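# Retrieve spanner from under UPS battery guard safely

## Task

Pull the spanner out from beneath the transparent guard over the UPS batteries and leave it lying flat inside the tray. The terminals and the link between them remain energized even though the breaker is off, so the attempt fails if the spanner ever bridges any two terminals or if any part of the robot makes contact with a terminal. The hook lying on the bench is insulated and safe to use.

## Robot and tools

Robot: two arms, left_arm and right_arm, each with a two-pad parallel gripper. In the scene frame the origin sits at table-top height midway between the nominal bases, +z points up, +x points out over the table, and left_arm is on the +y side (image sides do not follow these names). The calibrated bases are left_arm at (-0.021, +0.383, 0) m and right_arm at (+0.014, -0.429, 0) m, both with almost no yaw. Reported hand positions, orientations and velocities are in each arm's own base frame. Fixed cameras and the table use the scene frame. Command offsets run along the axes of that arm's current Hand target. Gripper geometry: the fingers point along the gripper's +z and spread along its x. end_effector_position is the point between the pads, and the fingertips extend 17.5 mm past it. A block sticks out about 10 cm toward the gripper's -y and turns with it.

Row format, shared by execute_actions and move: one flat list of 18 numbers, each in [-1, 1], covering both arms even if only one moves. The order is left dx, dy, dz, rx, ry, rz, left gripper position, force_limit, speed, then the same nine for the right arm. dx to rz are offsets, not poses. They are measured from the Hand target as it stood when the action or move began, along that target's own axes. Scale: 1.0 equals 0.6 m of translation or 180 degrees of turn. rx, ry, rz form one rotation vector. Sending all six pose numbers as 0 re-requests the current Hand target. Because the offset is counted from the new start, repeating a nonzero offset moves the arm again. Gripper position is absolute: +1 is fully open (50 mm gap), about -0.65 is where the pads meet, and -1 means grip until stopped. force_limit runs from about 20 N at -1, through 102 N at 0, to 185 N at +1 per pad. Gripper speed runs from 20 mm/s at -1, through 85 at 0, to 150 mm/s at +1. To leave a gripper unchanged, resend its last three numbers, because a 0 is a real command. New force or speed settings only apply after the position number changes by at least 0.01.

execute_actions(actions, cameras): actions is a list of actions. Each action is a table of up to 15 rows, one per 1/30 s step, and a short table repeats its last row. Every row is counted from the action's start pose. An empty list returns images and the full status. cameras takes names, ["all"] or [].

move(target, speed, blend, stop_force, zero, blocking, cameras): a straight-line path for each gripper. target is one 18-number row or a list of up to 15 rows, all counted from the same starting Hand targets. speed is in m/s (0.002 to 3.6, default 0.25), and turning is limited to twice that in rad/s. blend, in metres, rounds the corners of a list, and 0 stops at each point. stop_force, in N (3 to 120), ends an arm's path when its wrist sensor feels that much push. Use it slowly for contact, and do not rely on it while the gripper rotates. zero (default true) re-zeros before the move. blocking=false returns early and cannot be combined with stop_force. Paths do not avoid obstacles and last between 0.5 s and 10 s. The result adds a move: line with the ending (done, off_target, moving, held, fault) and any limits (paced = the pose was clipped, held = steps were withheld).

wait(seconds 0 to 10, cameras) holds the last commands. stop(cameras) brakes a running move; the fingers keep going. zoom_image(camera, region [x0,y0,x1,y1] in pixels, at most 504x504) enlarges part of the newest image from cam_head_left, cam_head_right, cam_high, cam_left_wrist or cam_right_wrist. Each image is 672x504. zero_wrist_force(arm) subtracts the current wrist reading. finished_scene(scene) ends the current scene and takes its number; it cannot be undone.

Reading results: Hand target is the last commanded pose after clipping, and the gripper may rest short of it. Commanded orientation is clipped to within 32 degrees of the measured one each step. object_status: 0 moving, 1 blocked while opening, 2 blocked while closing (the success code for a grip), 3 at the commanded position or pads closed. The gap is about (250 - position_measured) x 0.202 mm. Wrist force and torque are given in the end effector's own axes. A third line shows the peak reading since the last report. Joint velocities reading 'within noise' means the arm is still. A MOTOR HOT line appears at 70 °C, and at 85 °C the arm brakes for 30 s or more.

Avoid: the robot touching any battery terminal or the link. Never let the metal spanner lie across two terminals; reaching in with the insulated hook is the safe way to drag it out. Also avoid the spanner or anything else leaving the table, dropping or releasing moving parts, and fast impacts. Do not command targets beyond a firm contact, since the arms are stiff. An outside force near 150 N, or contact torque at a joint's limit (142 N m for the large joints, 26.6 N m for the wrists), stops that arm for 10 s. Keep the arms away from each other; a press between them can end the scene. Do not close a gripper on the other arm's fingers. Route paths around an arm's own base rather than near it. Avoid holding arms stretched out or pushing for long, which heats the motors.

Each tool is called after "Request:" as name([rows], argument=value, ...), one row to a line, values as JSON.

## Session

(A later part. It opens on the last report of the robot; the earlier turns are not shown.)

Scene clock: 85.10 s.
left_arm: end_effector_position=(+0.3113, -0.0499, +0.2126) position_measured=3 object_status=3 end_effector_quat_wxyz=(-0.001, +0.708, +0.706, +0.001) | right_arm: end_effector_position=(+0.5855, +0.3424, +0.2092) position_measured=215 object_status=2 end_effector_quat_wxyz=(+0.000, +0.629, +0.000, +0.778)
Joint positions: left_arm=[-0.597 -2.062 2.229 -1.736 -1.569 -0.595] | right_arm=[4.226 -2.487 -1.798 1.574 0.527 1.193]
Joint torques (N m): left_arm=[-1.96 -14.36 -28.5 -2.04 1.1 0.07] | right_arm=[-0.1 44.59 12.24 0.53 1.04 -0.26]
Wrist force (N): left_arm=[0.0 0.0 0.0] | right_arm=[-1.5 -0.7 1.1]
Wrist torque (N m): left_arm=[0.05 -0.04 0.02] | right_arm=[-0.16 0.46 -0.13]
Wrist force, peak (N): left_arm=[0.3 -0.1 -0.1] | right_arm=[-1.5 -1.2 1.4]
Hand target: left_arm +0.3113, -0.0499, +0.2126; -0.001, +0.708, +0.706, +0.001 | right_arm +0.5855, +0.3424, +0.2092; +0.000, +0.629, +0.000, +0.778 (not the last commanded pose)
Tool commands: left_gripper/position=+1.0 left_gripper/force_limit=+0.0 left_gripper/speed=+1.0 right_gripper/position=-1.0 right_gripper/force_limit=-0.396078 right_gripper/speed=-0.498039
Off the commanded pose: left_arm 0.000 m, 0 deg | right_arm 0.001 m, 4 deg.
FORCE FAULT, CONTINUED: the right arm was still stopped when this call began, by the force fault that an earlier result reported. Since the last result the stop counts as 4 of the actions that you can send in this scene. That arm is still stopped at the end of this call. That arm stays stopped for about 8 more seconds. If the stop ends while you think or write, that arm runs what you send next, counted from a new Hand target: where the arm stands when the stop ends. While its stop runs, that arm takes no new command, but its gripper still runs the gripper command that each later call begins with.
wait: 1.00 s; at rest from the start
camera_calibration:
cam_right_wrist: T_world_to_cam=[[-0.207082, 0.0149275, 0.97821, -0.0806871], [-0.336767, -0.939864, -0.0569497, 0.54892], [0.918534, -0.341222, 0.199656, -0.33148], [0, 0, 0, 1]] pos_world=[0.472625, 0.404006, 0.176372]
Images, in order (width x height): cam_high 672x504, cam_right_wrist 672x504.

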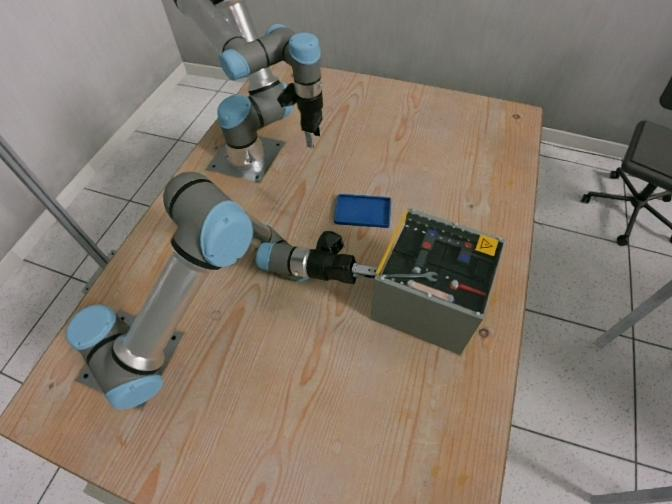

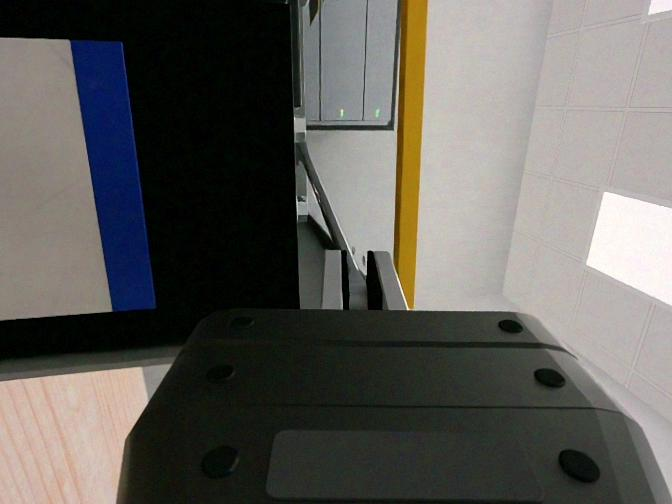

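Request:
wait(seconds=3)

Request:
move([
  [0,0,0,0,0,0,1,0,1,0.008,0,-0.0137,0,0,0,-1,-0.4,-0.5],
  [0,0,0,0,0,0,1,0,1,0.008,0,-0.0137,-0.065,-0.0727,0.215,-1,-0.4,-0.5],
], speed=[0.03,0.2], cameras=["cam_right_wrist","cam_high"])

Request:
zoom_image(camera="cam_high", region=[350, 220, 470, 320])

Request:
zoom_image(camera="cam_right_wrist", region=[200, 80, 450, 330])

Scene clock: 88.43 s.
left_arm: end_effector_position=(+0.3113, -0.0499, +0.2126) position_measured=3 object_status=3 end_effector_quat_wxyz=(-0.001, +0.708, +0.706, +0.001) | right_arm: end_effector_position=(+0.5855, +0.3424, +0.2092) position_measured=215 object_status=2 end_effector_quat_wxyz=(+0.000, +0.629, +0.000, +0.778)
Joint positions: left_arm=[-0.597 -2.062 2.229 -1.736 -1.569 -0.595] | right_arm=[4.226 -2.487 -1.798 1.574 0.527 1.193]
Joint torques (N m): left_arm=[-3.59 -13.64 -28.58 -2.24 0.75 -1.18] | right_arm=[-0.29 45 12.89 0.56 1.05 -0.21]
Wrist force (N): left_arm=[-0.1 -0.1 0.1] | right_arm=[-1.3 -0.9 1.0]
Wrist torque (N m): left_arm=[0.04 -0.01 0.02] | right_arm=[-0.20 0.43 -0.13]
Wrist force, peak (N): left_arm=[0.0 -0.2 0.3] | right_arm=[-1.5 -1.3 1.4]
Hand target: left_arm +0.3113, -0.0499, +0.2126; -0.001, +0.708, +0.706, +0.001 | right_arm +0.5855, +0.3424, +0.2092; +0.000, +0.629, +0.000, +0.778 (not the last commanded pose)
Tool commands: left_gripper/position=+1.0 left_gripper/force_limit=+0.0 left_gripper/speed=+1.0 right_gripper/position=-1.0 right_gripper/force_limit=-0.396078 right_gripper/speed=-0.498039
Off the commanded pose: left_arm 0.000 m, 0 deg | right_arm 0.001 m, 4 deg.
FORCE FAULT, CONTINUED: the right arm was still stopped when this call began, by the force fault that an earlier result reported. Since the last result the stop counts as 7 of the actions that you can send in this scene. That arm is still stopped at the end of this call. That arm stays stopped for about 4 more seconds. If the stop ends while you think or write, that arm runs what you send next, counted from a new Hand target: where the arm stands when the stop ends. While its stop runs, that arm takes no new command, but its gripper still runs the gripper command that each later call begins with.
wait: 3.00 s; at rest from the start

Scene clock: 88.93 s.
left_arm: end_effector_position=(+0.3113, -0.0499, +0.2126) position_measured=3 object_status=3 end_effector_quat_wxyz=(-0.001, +0.708, +0.706, +0.001) | right_arm: end_effector_position=(+0.5855, +0.3424, +0.2092) position_measured=215 object_status=2 end_effector_quat_wxyz=(+0.000, +0.629, +0.000, +0.778)
Joint positions: left_arm=[-0.597 -2.062 2.229 -1.736 -1.569 -0.595] | right_arm=[4.226 -2.487 -1.798 1.574 0.527 1.193]
Joint torques (N m): left_arm=[-3.01 -12.93 -29.57 -2.37 0.42 -1.08] | right_arm=[0.04 44.55 12.55 0.51 0.99 -0.23]
Wrist force (N): left_arm=[-0.1 0.0 0.1] | right_arm=[-1.4 -1.1 1.2]
Wrist torque (N m): left_arm=[0.05 -0.02 0.02] | right_arm=[-0.23 0.46 -0.13]
Wrist force, peak (N): left_arm=[0.2 -0.2 0.0] | right_arm=[-1.8 -1.1 1.2]
Hand target: left_arm +0.3113, -0.0499, +0.2126; -0.001, +0.708, +0.706, +0.001 | right_arm +0.5855, +0.3424, +0.2092; +0.000, +0.629, +0.000, +0.778 (not the last commanded pose)
Tool commands: left_gripper/position=+1.0 left_gripper/force_limit=+0.0 left_gripper/speed=+1.0 right_gripper/position=-1.0 right_gripper/force_limit=-0.396078 right_gripper/speed=-0.498039
Off the commanded pose: left_arm 0.000 m, 0 deg.
FORCE FAULT, CONTINUED: the right arm was still stopped when this call began, by the force fault that an earlier result reported. That arm ran no command of this call. That arm is still stopped at the end of this call. That arm stays stopped for about 4 more seconds. If the stop ends while you think or write, that arm runs what you send next, counted from a new Hand target: where the arm stands when the stop ends. While its stop runs, that arm takes no new command, but its gripper still runs the gripper command that each later call begins with.
move: done (left_arm), not run (right_arm; its earlier fault stop)
camera_calibration:
cam_right_wrist: T_world_to_cam=[[-0.207082, 0.0149275, 0.97821, -0.0806871], [-0.336767, -0.939864, -0.0569497, 0.54892], [0.918534, -0.341222, 0.199656, -0.33148], [0, 0, 0, 1]] pos_world=[0.472625, 0.404006, 0.176372]
Images, in order (width x height): cam_high 672x504, cam_right_wrist 672x504.

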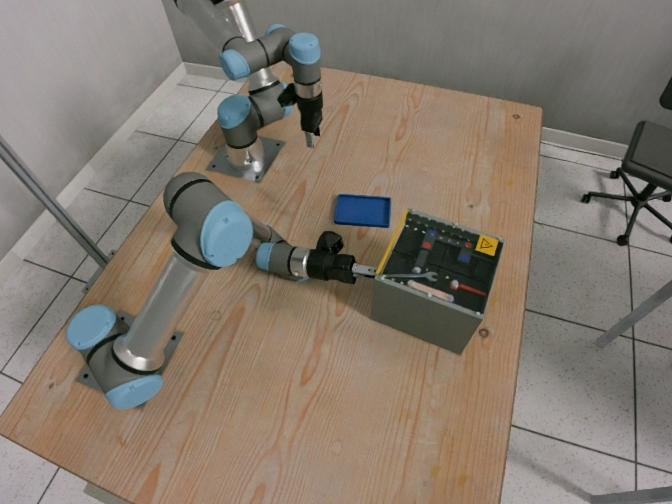

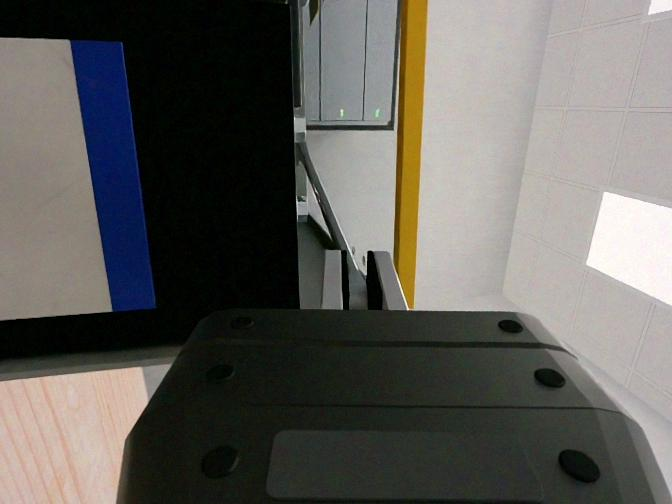

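Scaled by 4.200 from the camera's 672x504 image, which has a finer 960x720 frame.

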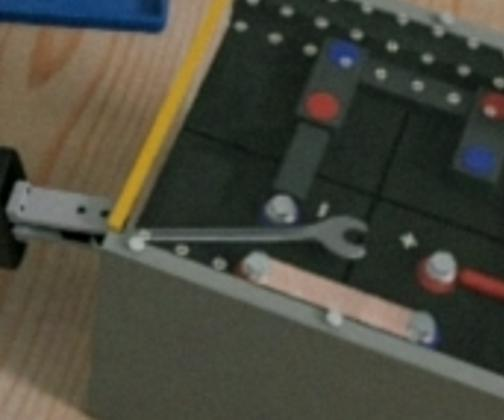

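Scaled by 2.016 from the camera's 672x504 image, which has a finer 960x720 frame.

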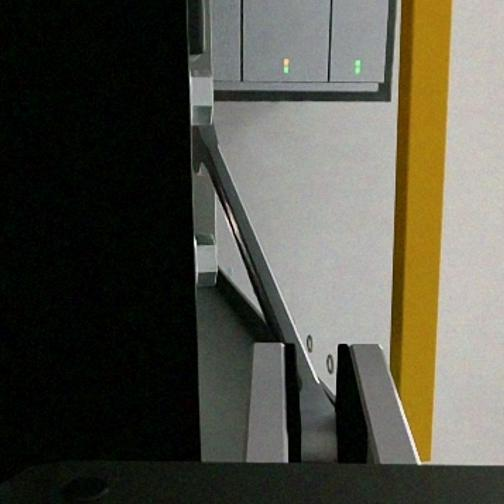

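Request:
wait(seconds=4)

Request:
move([
  [0,0,0,0,0,0,1,0,1,0.008,0,-0.0137,0,0,0,-1,-0.396,-0.498],
  [0,0,0,0,0,0,1,0,1,0.008,0,-0.0137,-0.065,-0.0727,0.215,-1,-0.396,-0.498],
], speed=[0.03,0.2], cameras=["cam_right_wrist","cam_high"])

Request:
zoom_image(camera="cam_high", region=[350, 220, 470, 320])

Request:
zoom_image(camera="cam_right_wrist", region=[200, 80, 450, 330])

Scene clock: 93.07 s.
left_arm: end_effector_position=(+0.3113, -0.0499, +0.2126) position_measured=3 object_status=3 end_effector_quat_wxyz=(-0.001, +0.708, +0.706, +0.001) | right_arm: end_effector_position=(+0.5855, +0.3424, +0.2092) position_measured=215 object_status=2 end_effector_quat_wxyz=(+0.000, +0.629, +0.000, +0.778)
Joint positions: left_arm=[-0.597 -2.062 2.229 -1.736 -1.569 -0.595] | right_arm=[4.226 -2.487 -1.798 1.574 0.527 1.193]
Joint torques (N m): left_arm=[-3.13 -12.51 -29.02 -2.73 0.27 -0.99] | right_arm=[-0.14 44.44 12.21 0.52 0.99 -0.26]
Wrist force (N): left_arm=[0.0 0.0 0.1] | right_arm=[-1.6 -0.6 1.3]
Wrist torque (N m): left_arm=[0.05 -0.03 0.02] | right_arm=[-0.15 0.48 -0.14]
Wrist force, peak (N): left_arm=[0.3 0.1 0.2] | right_arm=[-1.5 -0.9 1.7]
Hand target: left_arm +0.3113, -0.0499, +0.2126; -0.001, +0.708, +0.706, +0.001 | right_arm +0.5855, +0.3424, +0.2092; +0.000, +0.629, +0.000, +0.778 (not the last commanded pose)
Tool commands: left_gripper/position=+1.0 left_gripper/force_limit=+0.0 left_gripper/speed=+1.0 right_gripper/position=-1.0 right_gripper/force_limit=-0.396078 right_gripper/speed=-0.498039
Off the commanded pose: left_arm 0.000 m, 0 deg.
FORCE FAULT, CONTINUED: the right arm's stop, for the force fault that an earlier result reported, is over. The rest of the stop counts as 7 of the actions that you can send in this scene. That arm's target is now where it stood when the stop ended, not its last command. That arm accepts commands again.
wait: 4.00 s; at rest by 0.03 s

Scene clock: 96.07 s.
left_arm: end_effector_position=(+0.3113, -0.0499, +0.2126) position_measured=3 object_status=3 end_effector_quat_wxyz=(-0.001, +0.708, +0.706, +0.001) | right_arm: end_effector_position=(+0.5764, +0.3424, +0.2122) position_measured=215 object_status=2 end_effector_quat_wxyz=(-0.194, +0.672, -0.285, +0.655) end_effector_velocity=(+0.000, -0.001, +0.000) end_effector_angular_velocity=(+0.003, +0.000, -0.002)
Joint positions: left_arm=[-0.597 -2.062 2.229 -1.736 -1.569 -0.595] | right_arm=[4.278 -2.283 -1.972 0.903 0.328 2.46]
Joint velocities: left_arm=[within noise] | right_arm=[0 0 -0.002 -0.001 -0.001 0.005]
Joint torques (N m): left_arm=[-2.73 -12.42 -28.27 -2.81 -0.22 -1.2] | right_arm=[-12.19 30.24 19.76 0.6 -1.94 2.25]
Wrist force (N): left_arm=[0.4 -0.2 -0.1] | right_arm=[-1.3 -0.6 0.7]
Wrist torque (N m): left_arm=[0.02 -0.10 0.02] | right_arm=[-0.43 0.40 0.28]
Wrist force, peak (N): left_arm=[0.4 -0.2 -0.1] | right_arm=[-1.9 -1.2 1.4]
Hand target: left_arm +0.3113, -0.0499, +0.2126; -0.001, +0.708, +0.706, +0.001 | right_arm +0.5765, +0.3424, +0.2122; -0.194, +0.673, -0.285, +0.655
Off the commanded pose: left_arm 0.000 m, 0 deg | right_arm 0.000 m, 0 deg.
move: done
camera_calibration:
cam_right_wrist: T_world_to_cam=[[-0.0158273, -0.626517, 0.779247, 0.0661683], [-0.459949, -0.68743, -0.562038, 0.637864], [0.887804, -0.367309, -0.277286, -0.195862], [0, 0, 0, 1]] pos_world=[0.468319, 0.408, 0.252632]
Images, in order (width x height): cam_high 672x504, cam_right_wrist 672x504.

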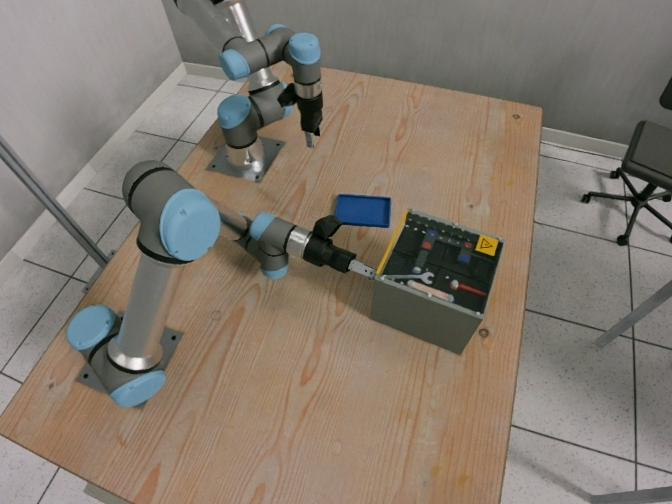

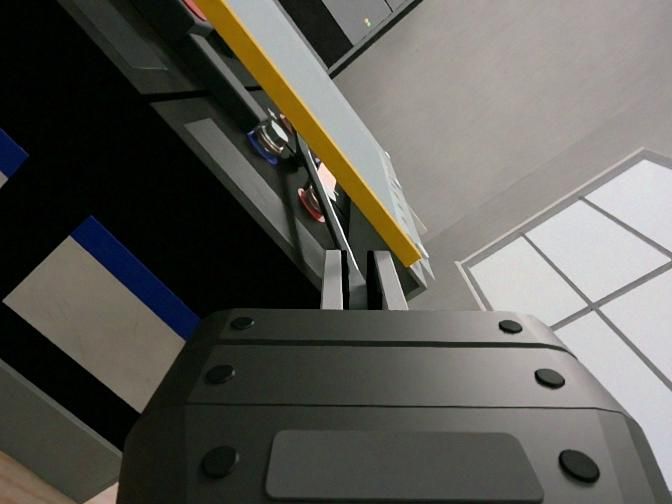

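Scaled by 4.200 from the camera's 672x504 image, which has a finer 960x720 frame.

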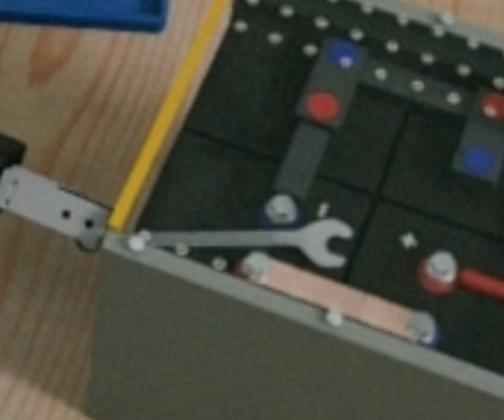

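Scaled by 2.016 from the camera's 672x504 image, which has a finer 960x720 frame.

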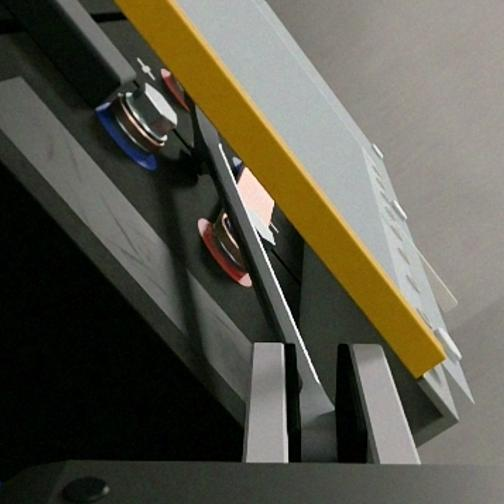

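Request:
move(target=[0,0,0,0,0,0,1,0,1,0,0,0,-0.0613,-0.0684,0.2022,-1,-0.396,-0.498], speed=0.2, cameras=["cam_right_wrist","cam_high"])

Request:
zoom_image(camera="cam_high", region=[350, 220, 470, 320])

Request:
zoom_image(camera="cam_right_wrist", region=[200, 80, 450, 330])

Scene clock: 98.67 s.
left_arm: end_effector_position=(+0.3113, -0.0499, +0.2126) position_measured=3 object_status=3 end_effector_quat_wxyz=(-0.001, +0.708, +0.706, +0.001) | right_arm: end_effector_position=(+0.5765, +0.3423, +0.2122) position_measured=215 object_status=2 end_effector_quat_wxyz=(-0.352, +0.630, -0.519, +0.457)
Joint positions: left_arm=[-0.597 -2.062 2.229 -1.736 -1.569 -0.595] | right_arm=[4.233 -2.013 -2.107 0.293 0.554 3.523]
Joint torques (N m): left_arm=[-3.59 -13.45 -29.49 -3.34 -0.15 -0.87] | right_arm=[11.46 21.79 24.89 5.16 0.62 2.54]
Wrist force (N): left_arm=[-0.1 -0.1 0.0] | right_arm=[-0.1 -2.9 -0.2]
Wrist torque (N m): left_arm=[0.03 -0.02 0.02] | right_arm=[-0.36 0.88 0.58]
Wrist force, peak (N): left_arm=[-0.1 -0.3 0.2] | right_arm=[2.4 -3.7 1.0]
Hand target: left_arm +0.3113, -0.0499, +0.2126; -0.001, +0.708, +0.706, +0.001 | right_arm +0.5765, +0.3424, +0.2122; -0.352, +0.630, -0.519, +0.457
Off the commanded pose: left_arm 0.000 m, 0 deg | right_arm 0.000 m, 0 deg.
move: done
camera_calibration:
cam_right_wrist: T_world_to_cam=[[0.0505558, -0.973293, 0.22393, 0.264315], [-0.632056, -0.204783, -0.747375, 0.611138], [0.773272, -0.103752, -0.625529, -0.146264], [0, 0, 0, 1]] pos_world=[0.486013, 0.367231, 0.306069]
Images, in order (width x height): cam_high 672x504, cam_right_wrist 672x504.

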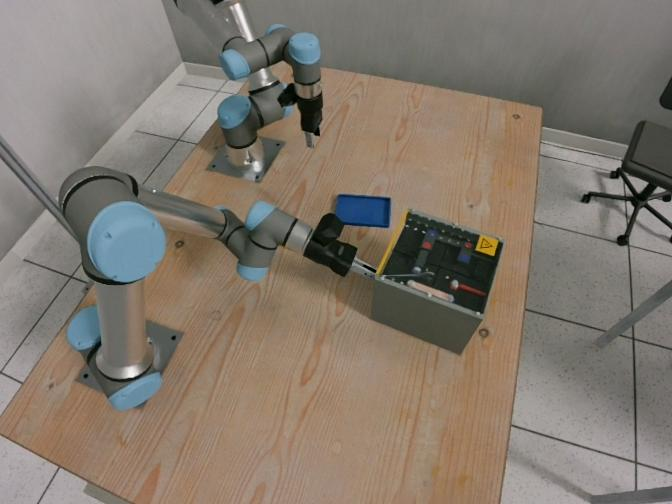

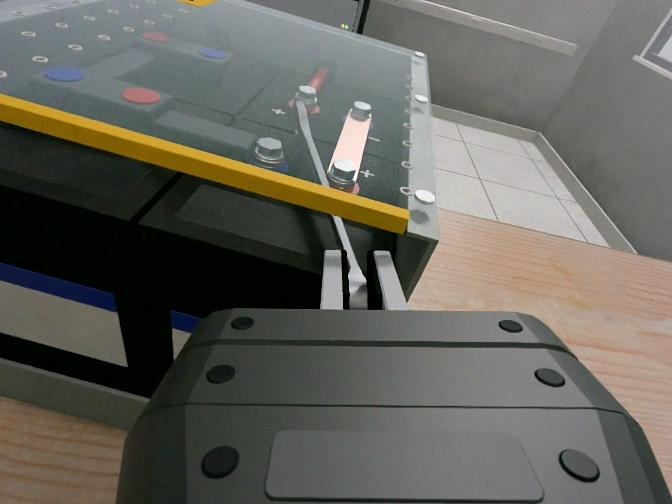

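Scaled by 4.200 from the camera's 672x504 image, which has a finer 960x720 frame.

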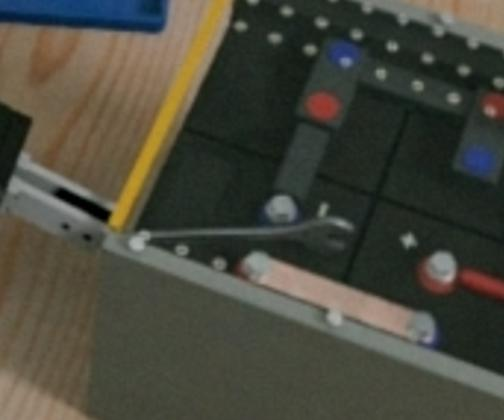

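Scaled by 2.016 from the camera's 672x504 image, which has a finer 960x720 frame.

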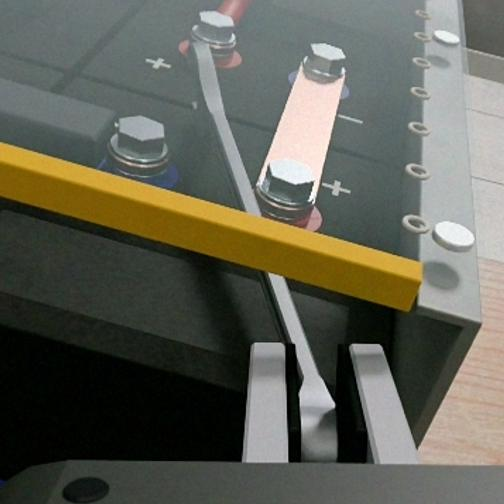

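Request:
move([
  [0,0,0,0,0,0,1,0,1,-0.0003,0.0085,-0.0235,0,0,0,-1,-0.396,-0.498],
  [0,0,0,0,0,0,1,0,1,0.0475,0.0843,-0.2021,0,0,0,-1,-0.396,-0.498],
  [0,0,0,0,0,0,1,0,1,0.0618,0.1103,-0.2642,0,0,0,-1,-0.396,-0.498],
], speed=0.04, stop_force=8, cameras=["cam_right_wrist","cam_high","cam_head_left"])

Request:
zoom_image(camera="cam_right_wrist", region=[200, 80, 450, 330])

Scene clock: 104.73 s.
left_arm: end_effector_position=(+0.3113, -0.0499, +0.2126) position_measured=3 object_status=3 end_effector_quat_wxyz=(-0.001, +0.708, +0.706, +0.001) | right_arm: end_effector_position=(+0.4067, +0.2969, +0.2120) position_measured=215 object_status=2 end_effector_quat_wxyz=(-0.352, +0.630, -0.519, +0.457)
Joint positions: left_arm=[-0.597 -2.062 2.229 -1.736 -1.569 -0.595] | right_arm=[4.619 -1.511 -2.524 -0.505 0.345 4.303]
Joint torques (N m): left_arm=[-3.67 -11.81 -30.41 -3.84 -0.19 -1] | right_arm=[-11.98 3.49 12.9 1.37 -1.08 2.01]
Wrist force (N): left_arm=[0.2 0.0 -0.1] | right_arm=[-1.3 0.2 0.9]
Wrist torque (N m): left_arm=[0.05 -0.06 0.02] | right_arm=[-0.53 0.56 0.43]
Wrist force, peak (N): left_arm=[0.2 -0.3 -0.1] | right_arm=[-2.1 -3.7 0.7]
Hand target: left_arm +0.3113, -0.0499, +0.2126; -0.001, +0.708, +0.706, +0.001 | right_arm +0.4067, +0.2969, +0.2120; -0.352, +0.630, -0.519, +0.457
Off the commanded pose: left_arm 0.000 m, 0 deg | right_arm 0.000 m, 0 deg.
move: done
camera_calibration:
cam_right_wrist: T_world_to_cam=[[0.0507207, -0.973344, 0.223669, 0.228801], [-0.632064, -0.204684, -0.747395, 0.494346], [0.773255, -0.103465, -0.625598, -0.0198635], [0, 0, 0, 1]] pos_world=[0.316212, 0.321831, 0.305869]
Images, in order (width x height): cam_head_left 672x504, cam_high 672x504, cam_right_wrist 672x504.

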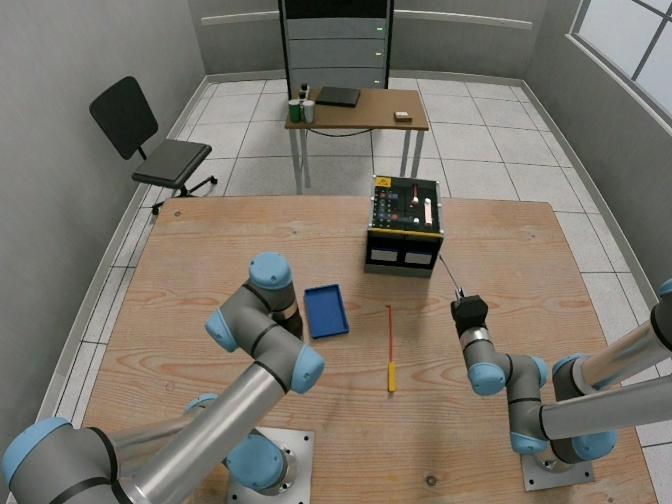

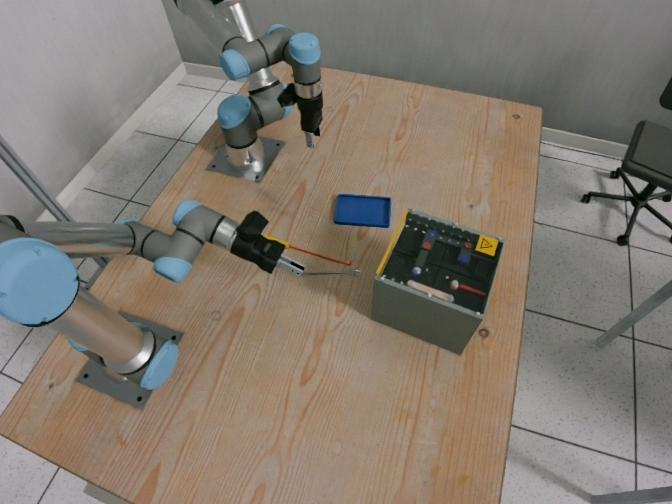

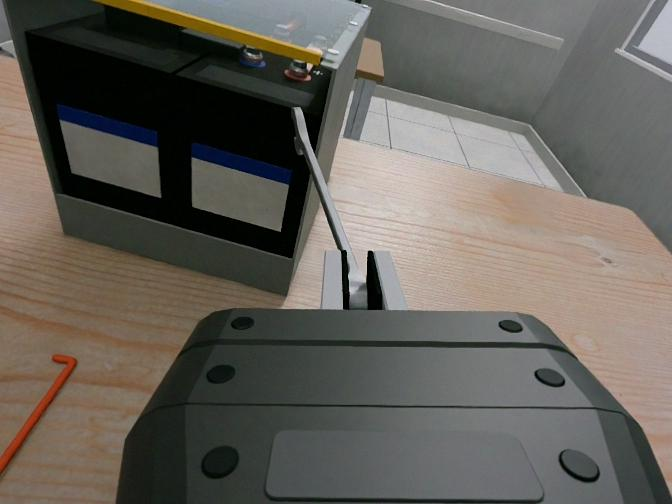

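Scaled by 2.016 from the camera's 672x504 image, which has a finer 960x720 frame.

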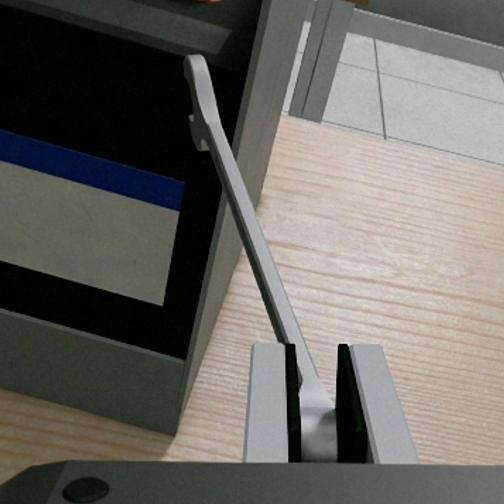

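Request:
move([
  [0,0,0,0,0,0,1,0,1,0.0315,-0.1377,-0.0498,0,0,0,-1,-0.396,-0.498],
  [0,0,0,0,0,0,1,0,1,-0.08,-0.1807,-0.0017,0.4132,-0.1426,-0.3643,-1,-0.396,-0.498],
], speed=0.3)

Request:
move(target=[-0.5067,0.278,-0.345,0,0,0.5,1,0,1,0,0,0,0,0,0,-1,-0.396,-0.498], speed=0.4, cameras=["all"])

Scene clock: 109.87 s.
left_arm: end_effector_position=(+0.3113, -0.0499, +0.2126) position_measured=3 object_status=3 end_effector_quat_wxyz=(-0.001, +0.708, +0.706, +0.001) | right_arm: end_effector_position=(+0.4396, +0.3669, +0.3017) position_measured=215 object_status=2 end_effector_quat_wxyz=(-0.451, +0.544, +0.317, +0.633) end_effector_velocity=(-0.002, +0.002, +0.001) end_effector_angular_velocity=(+0.001, -0.003, +0.008)
Joint positions: left_arm=[-0.597 -2.062 2.229 -1.736 -1.569 -0.595] | right_arm=[3.904 -2.139 -2.236 1.457 1.947 1.746]
Joint velocities: left_arm=[within noise] | right_arm=[0.001 0.001 0.002 0 0.007 0.001]
Joint torques (N m): left_arm=[-2.79 -10.4 -29.47 -4.34 -0.22 -0.9] | right_arm=[-4.71 43.84 16.5 2.65 0.71 -1.6]
Wrist force (N): left_arm=[0.1 -0.1 0.1] | right_arm=[-1.6 -0.8 1.0]
Wrist torque (N m): left_arm=[0.04 -0.04 0.02] | right_arm=[-0.24 0.42 -0.09]
Wrist force, peak (N): left_arm=[0.3 -0.1 0.1] | right_arm=[-2.3 4.2 1.7]
Hand target: left_arm +0.3113, -0.0499, +0.2126; -0.001, +0.708, +0.706, +0.001 | right_arm +0.4397, +0.3669, +0.3018; -0.451, +0.544, +0.317, +0.633
Off the commanded pose: left_arm 0.000 m, 0 deg | right_arm 0.000 m, 0 deg.
move: done

Scene clock: 112.37 s.
left_arm: end_effector_position=(+0.4774, -0.3549, +0.4186) position_measured=3 object_status=3 end_effector_quat_wxyz=(-0.001, +1.000, -0.001, +0.000) end_effector_velocity=(+0.000, -0.001, +0.002) end_effector_angular_velocity=(-0.004, -0.002, -0.005) | right_arm: end_effector_position=(+0.4397, +0.3669, +0.3018) position_measured=215 object_status=2 end_effector_quat_wxyz=(-0.451, +0.544, +0.317, +0.633)
Joint positions: left_arm=[-0.866 -1.328 1.062 -1.303 -1.569 0.707] | right_arm=[3.904 -2.138 -2.236 1.457 1.947 1.745]
Joint velocities: left_arm=[0 0.001 -0.006 0 -0.001 0.005] | right_arm=[within noise]
Joint torques (N m): left_arm=[6.96 -26.95 -32.07 -1.71 0.22 2.22] | right_arm=[-10.87 44.82 18.76 -0.78 -1.01 -1.93]
Wrist force (N): left_arm=[-0.2 0.2 -0.1] | right_arm=[-1.4 -1.0 1.2]
Wrist torque (N m): left_arm=[0.08 0.02 0.07] | right_arm=[-0.28 0.40 -0.06]
Wrist force, peak (N): left_arm=[0.8 2.1 -1.1] | right_arm=[-1.6 -1.2 1.3]
Hand target: left_arm +0.4775, -0.3549, +0.4186; -0.001, +1.000, -0.001, +0.000 | right_arm +0.4397, +0.3669, +0.3018; -0.451, +0.544, +0.317, +0.633
Off the commanded pose: left_arm 0.000 m, 0 deg | right_arm 0.000 m, 0 deg.
move: done
camera_calibration:
cam_left_wrist: T_world_to_cam=[[0.999919, -0.00785414, 0.0100328, -0.473745], [-0.0107742, -0.94154, 0.33673, -0.452267], [0.00680159, -0.33681, -0.941548, 0.404082], [0, 0, 0, 1]] pos_world=[0.466086, -0.29345, 0.537507]
cam_right_wrist: T_world_to_cam=[[-0.0150364, -0.217279, 0.975994, -0.200409], [0.723834, -0.675768, -0.13929, -0.0102311], [0.68981, 0.704363, 0.167435, -0.481003], [0, 0, 0, 1]] pos_world=[0.336193, 0.288342, 0.274709]

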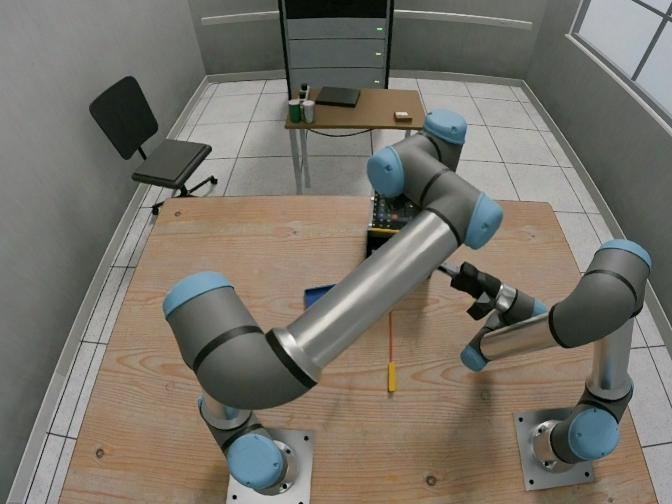

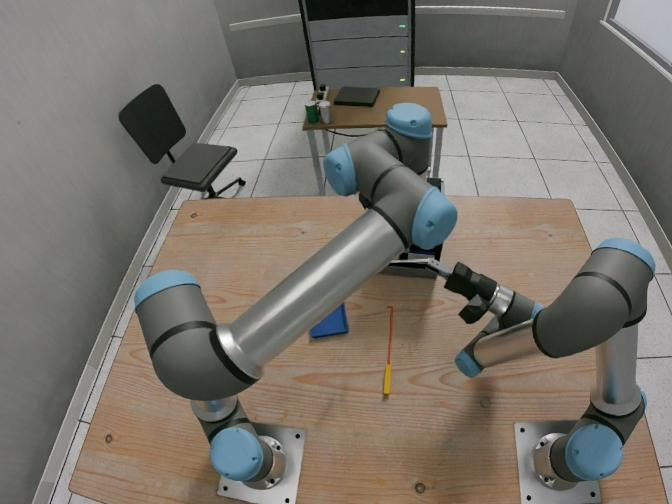

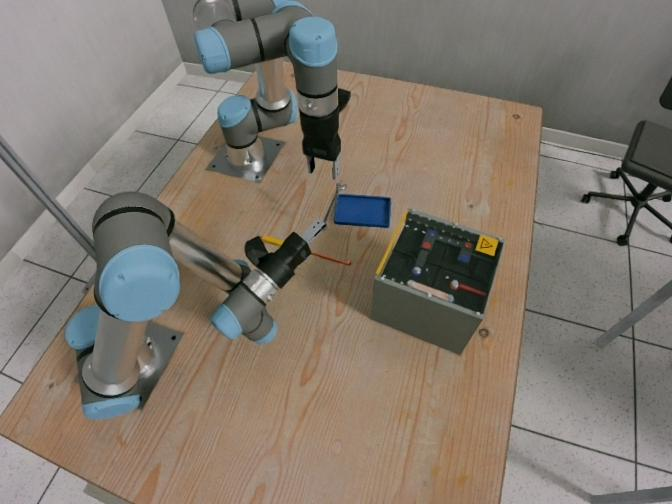

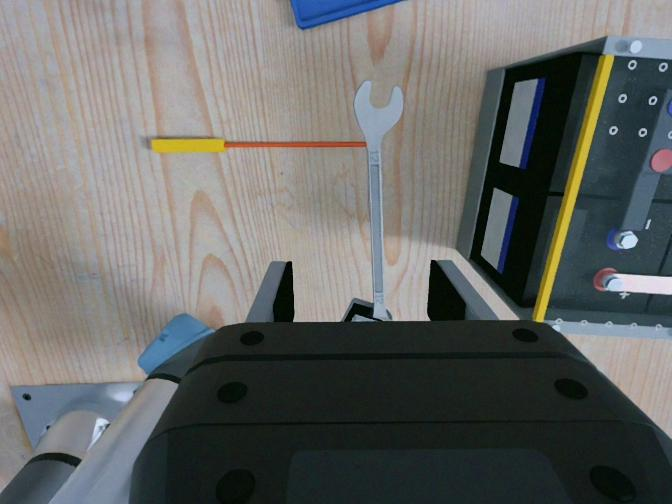

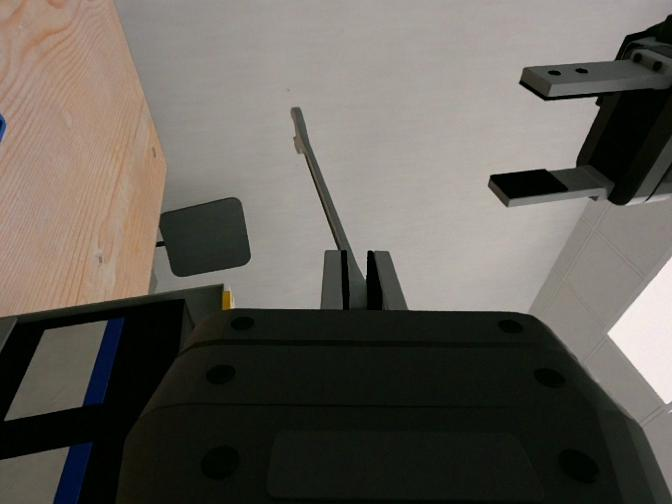

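Request:
move(target=[0.0237,-0.0165,0.1393,0,0,0,1,-0.5,1,0,0,0,0,0,0,-1,-0.396,-0.498], speed=0.15, cameras=["cam_left_wrist","cam_right_wrist","cam_high"])

Request:
zoom_image(camera="cam_high", region=[280, 130, 400, 250])

Scene clock: 113.73 s.
left_arm: end_effector_position=(+0.4917, -0.3447, +0.3352) position_measured=3 object_status=3 end_effector_quat_wxyz=(-0.001, +1.000, -0.001, +0.000) | right_arm: end_effector_position=(+0.4397, +0.3669, +0.3018) position_measured=215 object_status=2 end_effector_quat_wxyz=(-0.451, +0.544, +0.317, +0.633)
Joint positions: left_arm=[-0.836 -1.346 1.301 -1.523 -1.569 0.737] | right_arm=[3.904 -2.138 -2.236 1.457 1.947 1.745]
Joint torques (N m): left_arm=[-6.71 -26.41 -21.24 -4.48 1.29 -1.66] | right_arm=[-10.76 45.1 19.15 -0.8 -1.13 -1.85]
Wrist force (N): left_arm=[-0.2 0.1 0.2] | right_arm=[-1.2 -1.1 1.3]
Wrist torque (N m): left_arm=[0.06 0.02 0.00] | right_arm=[-0.29 0.37 -0.06]
Wrist force, peak (N): left_arm=[-0.5 0.4 -2.6] | right_arm=[-1.3 -1.3 1.8]
Hand target: left_arm +0.4917, -0.3448, +0.3351; -0.001, +1.000, -0.001, +0.000 | right_arm +0.4397, +0.3669, +0.3018; -0.451, +0.544, +0.317, +0.633
Off the commanded pose: left_arm 0.000 m, 0 deg | right_arm 0.000 m, 0 deg.
move: done
camera_calibration:
cam_left_wrist: T_world_to_cam=[[0.999918, -0.00798274, 0.0099689, -0.487134], [-0.0108723, -0.941613, 0.336521, -0.414272], [0.00670049, -0.336602, -0.941623, 0.328942], [0, 0, 0, 1]] pos_world=[0.480386, -0.28325, 0.454007]
cam_right_wrist: T_world_to_cam=[[-0.0150364, -0.217279, 0.975994, -0.200409], [0.723834, -0.675768, -0.13929, -0.0102311], [0.68981, 0.704363, 0.167435, -0.481003], [0, 0, 0, 1]] pos_world=[0.336193, 0.288342, 0.274709]
Images, in order (width x height): cam_high 672x504, cam_left_wrist 672x504, cam_right_wrist 672x504.

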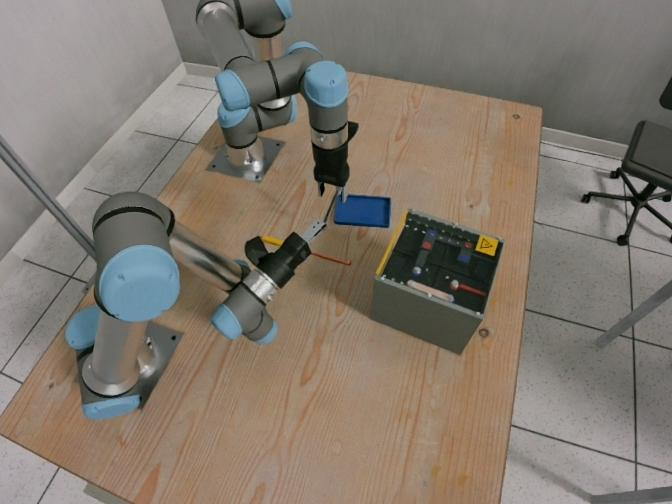

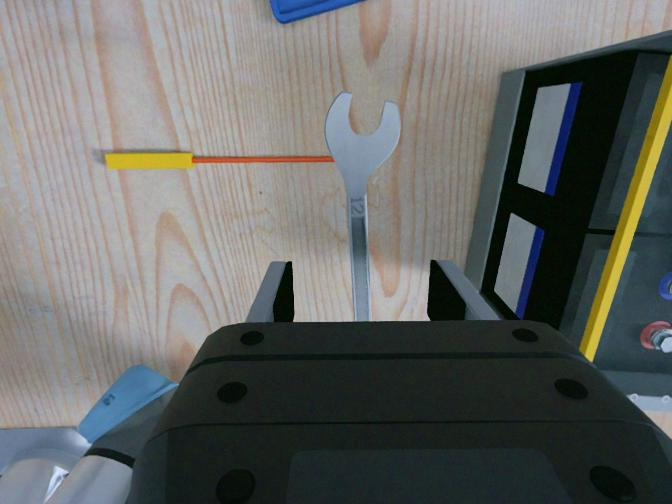

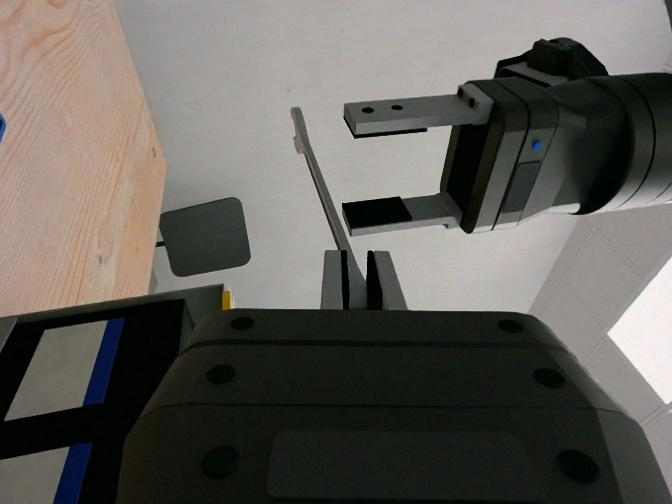

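Scaled by 4.200 from the camera's 672x504 image, which has a finer 960x720 frame.

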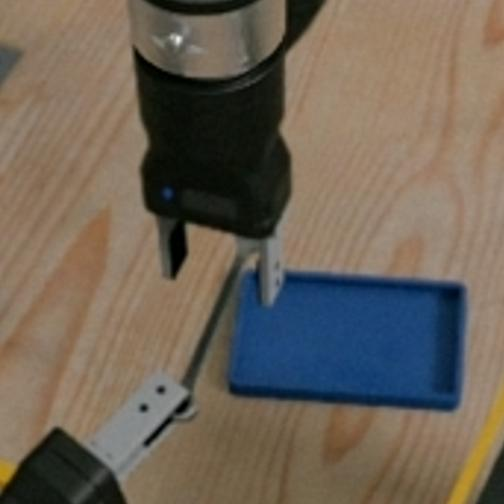

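Request:
move([
  [0,0,0.031,0,0,0,1,-0.5,0,0,0,0,0,0,0,-1,-0.396,-0.498],
  [0,0,0.031,0,0,0,-1,-0.5,0,0,0,0,0,0,0,-1,-0.396,-0.498],
], speed=0.05, cameras=["cam_left_wrist","cam_right_wrist"])

Scene clock: 115.43 s.
left_arm: end_effector_position=(+0.4917, -0.3447, +0.3165) position_measured=216 object_status=2 end_effector_quat_wxyz=(-0.001, +1.000, -0.001, +0.000) | right_arm: end_effector_position=(+0.4396, +0.3669, +0.3019) position_measured=215 object_status=2 end_effector_quat_wxyz=(-0.451, +0.544, +0.317, +0.633)
Joint positions: left_arm=[-0.836 -1.347 1.35 -1.571 -1.569 0.737] | right_arm=[3.904 -2.138 -2.236 1.457 1.947 1.745]
Joint torques (N m): left_arm=[0.38 -43.55 -25.73 -1.38 -2 1.93] | right_arm=[-10.68 42 18.74 -0.72 -2.34 -1.91]
Wrist force (N): left_arm=[10.9 -0.9 0.7] | right_arm=[-0.7 -14.1 -4.1]
Wrist torque (N m): left_arm=[0.05 0.13 -0.85] | right_arm=[-0.71 0.45 -0.09]
Wrist force, peak (N): left_arm=[11.0 -1.0 0.6] | right_arm=[-0.7 -14.1 -4.1]
Hand target: left_arm +0.4917, -0.3447, +0.3165; -0.001, +1.000, -0.001, +0.000 | right_arm +0.4397, +0.3669, +0.3018; -0.451, +0.544, +0.317, +0.633
Off the commanded pose: left_arm 0.000 m, 0 deg | right_arm 0.000 m, 0 deg.
move: done
camera_calibration:
cam_left_wrist: T_world_to_cam=[[0.999918, -0.00795012, 0.0100634, -0.48698], [-0.0108734, -0.941613, 0.33652, -0.408012], [0.00680047, -0.336602, -0.941622, 0.31138], [0, 0, 0, 1]] pos_world=[0.480386, -0.28325, 0.435407]
cam_right_wrist: T_world_to_cam=[[-0.0150357, -0.21728, 0.975994, -0.200409], [0.723834, -0.675768, -0.139291, -0.0102309], [0.68981, 0.704363, 0.167435, -0.481003], [0, 0, 0, 1]] pos_world=[0.336193, 0.288342, 0.274709]
Images, in order (width x height): cam_left_wrist 672x504, cam_right_wrist 672x504.

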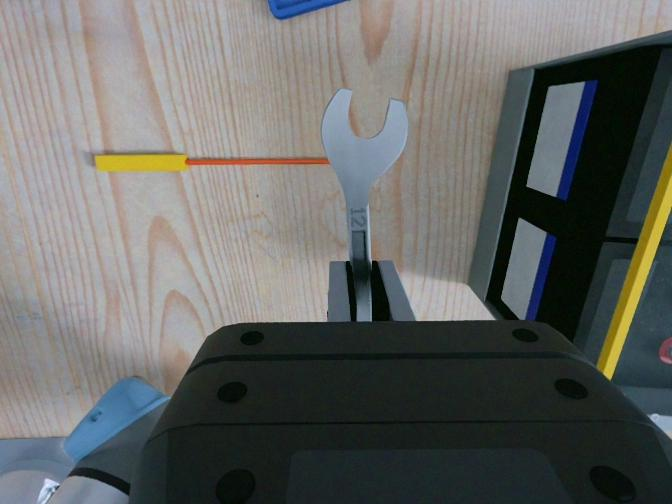

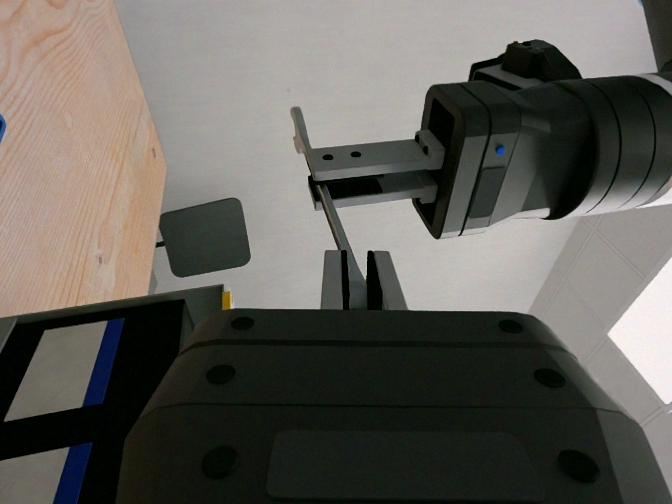

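Request:
move([
  [0,0,0,0,0,0,-1,-0.5,0,0,0,0,0,0,0,0.1,-0.396,-0.498],
  [0,0,0,0,0,0,-1,-0.5,0,0,0,-0.2,0,0,0,0.1,-0.396,-0.498],
  [0.045,-0.362,0.283,0,0,0.422,-1,-0.5,0,0,0,-0.25,0,0,0,0.1,-0.396,-0.498],
], speed=0.25, cameras=["cam_left_wrist","cam_head_left","cam_high"])

Request:
zoom_image(camera="cam_high", region=[300, 130, 420, 250])

Request:
zoom_image(camera="cam_head_left", region=[270, 250, 390, 370])

Scene clock: 117.10 s.
left_arm: end_effector_position=(+0.4917, -0.3447, +0.3165) position_measured=216 object_status=2 end_effector_quat_wxyz=(-0.001, +1.000, -0.001, +0.000) | right_arm: end_effector_position=(+0.3980, +0.2754, +0.2807) position_measured=138 object_status=3 end_effector_quat_wxyz=(-0.450, +0.544, +0.317, +0.633)
Joint positions: left_arm=[-0.836 -1.347 1.35 -1.571 -1.569 0.737] | right_arm=[3.758 -2.149 -2.418 1.666 2.088 1.782]
Joint torques (N m): left_arm=[-5.87 -37.16 -20.76 -4.66 0.77 2.2] | right_arm=[13.14 37.04 13 -1.27 -1.39 -1.41]
Wrist force (N): left_arm=[-0.1 0.2 0.5] | right_arm=[-1.1 -1.3 0.9]
Wrist torque (N m): left_arm=[0.09 -0.01 0.02] | right_arm=[-0.31 0.45 -0.04]
Wrist force, peak (N): left_arm=[11.0 -0.9 0.8] | right_arm=[-0.6 -14.1 -4.0]
Hand target: left_arm +0.4917, -0.3447, +0.3165; -0.001, +1.000, -0.001, +0.000 (not the last commanded pose) | right_arm +0.3979, +0.2755, +0.2808; -0.450, +0.544, +0.317, +0.633 (not the last commanded pose)
Off the commanded pose: left_arm 0.277 m, 76 deg | right_arm 0.047 m, 0 deg.
move: held (right_arm; a check stopped the path), off_target (left_arm); path passed 2 of 3 targets; limits=held
pose unreachable (right arm): on one or more control steps of this call, first in action 0 (counted from 0), this arm could not follow its commanded pose, so it was not sent that pose on those steps. It may still have moved: this result reports where it is.
cause: moving toward the commanded pose would bring two parts of the arm too close to each other (its gripper and another part of the arm, with joints 4 (wrist 1) to 6 (wrist 3) between them, 7 mm apart when it was first held).
camera_calibration:
cam_left_wrist: T_world_to_cam=[[0.999918, -0.00798319, 0.00996906, -0.486849], [-0.0108728, -0.941613, 0.336521, -0.408014], [0.00670048, -0.336602, -0.941623, 0.311429], [0, 0, 0, 1]] pos_world=[0.480286, -0.28325, 0.435407]
Images, in order (width x height): cam_head_left 672x504, cam_high 672x504, cam_left_wrist 672x504.

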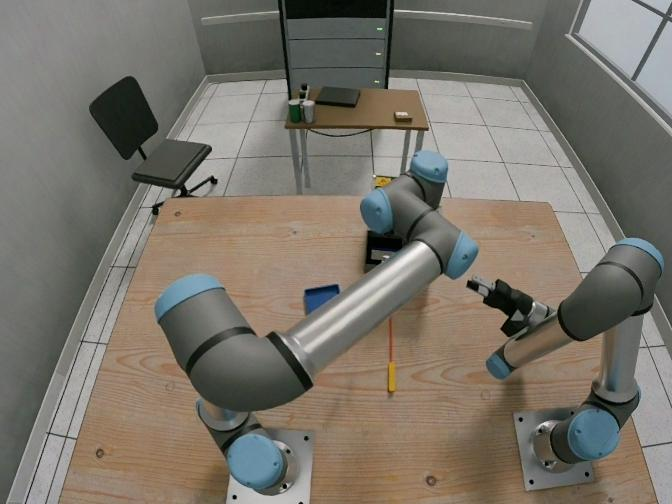

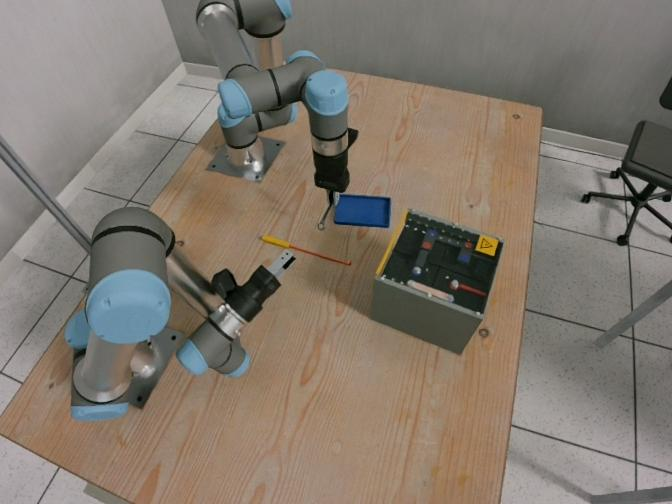

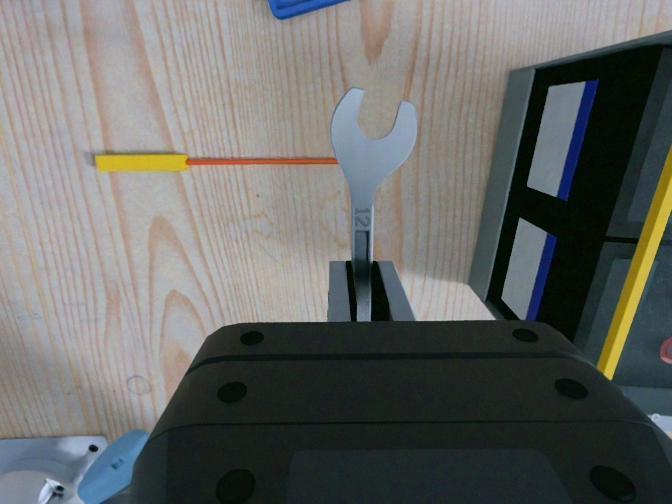

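Scaled by 4.200 from the camera's 672x504 image, which has a finer 960x720 frame.

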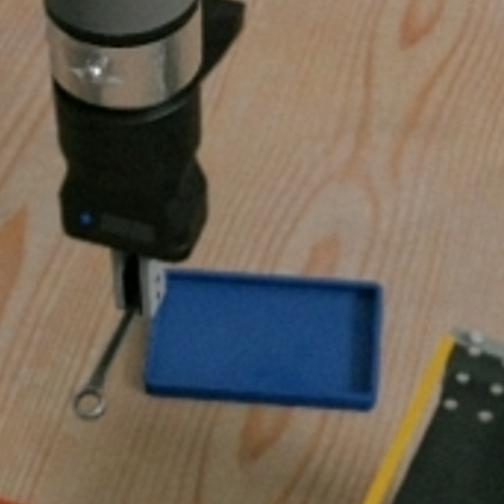

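Scaled by 4.200 from the camera's 672x504 image, which has a finer 960x720 frame.

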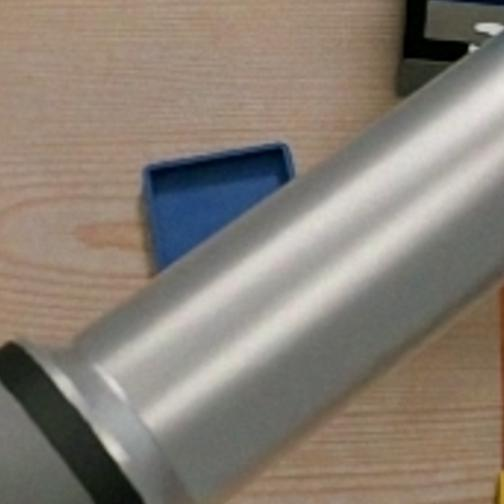

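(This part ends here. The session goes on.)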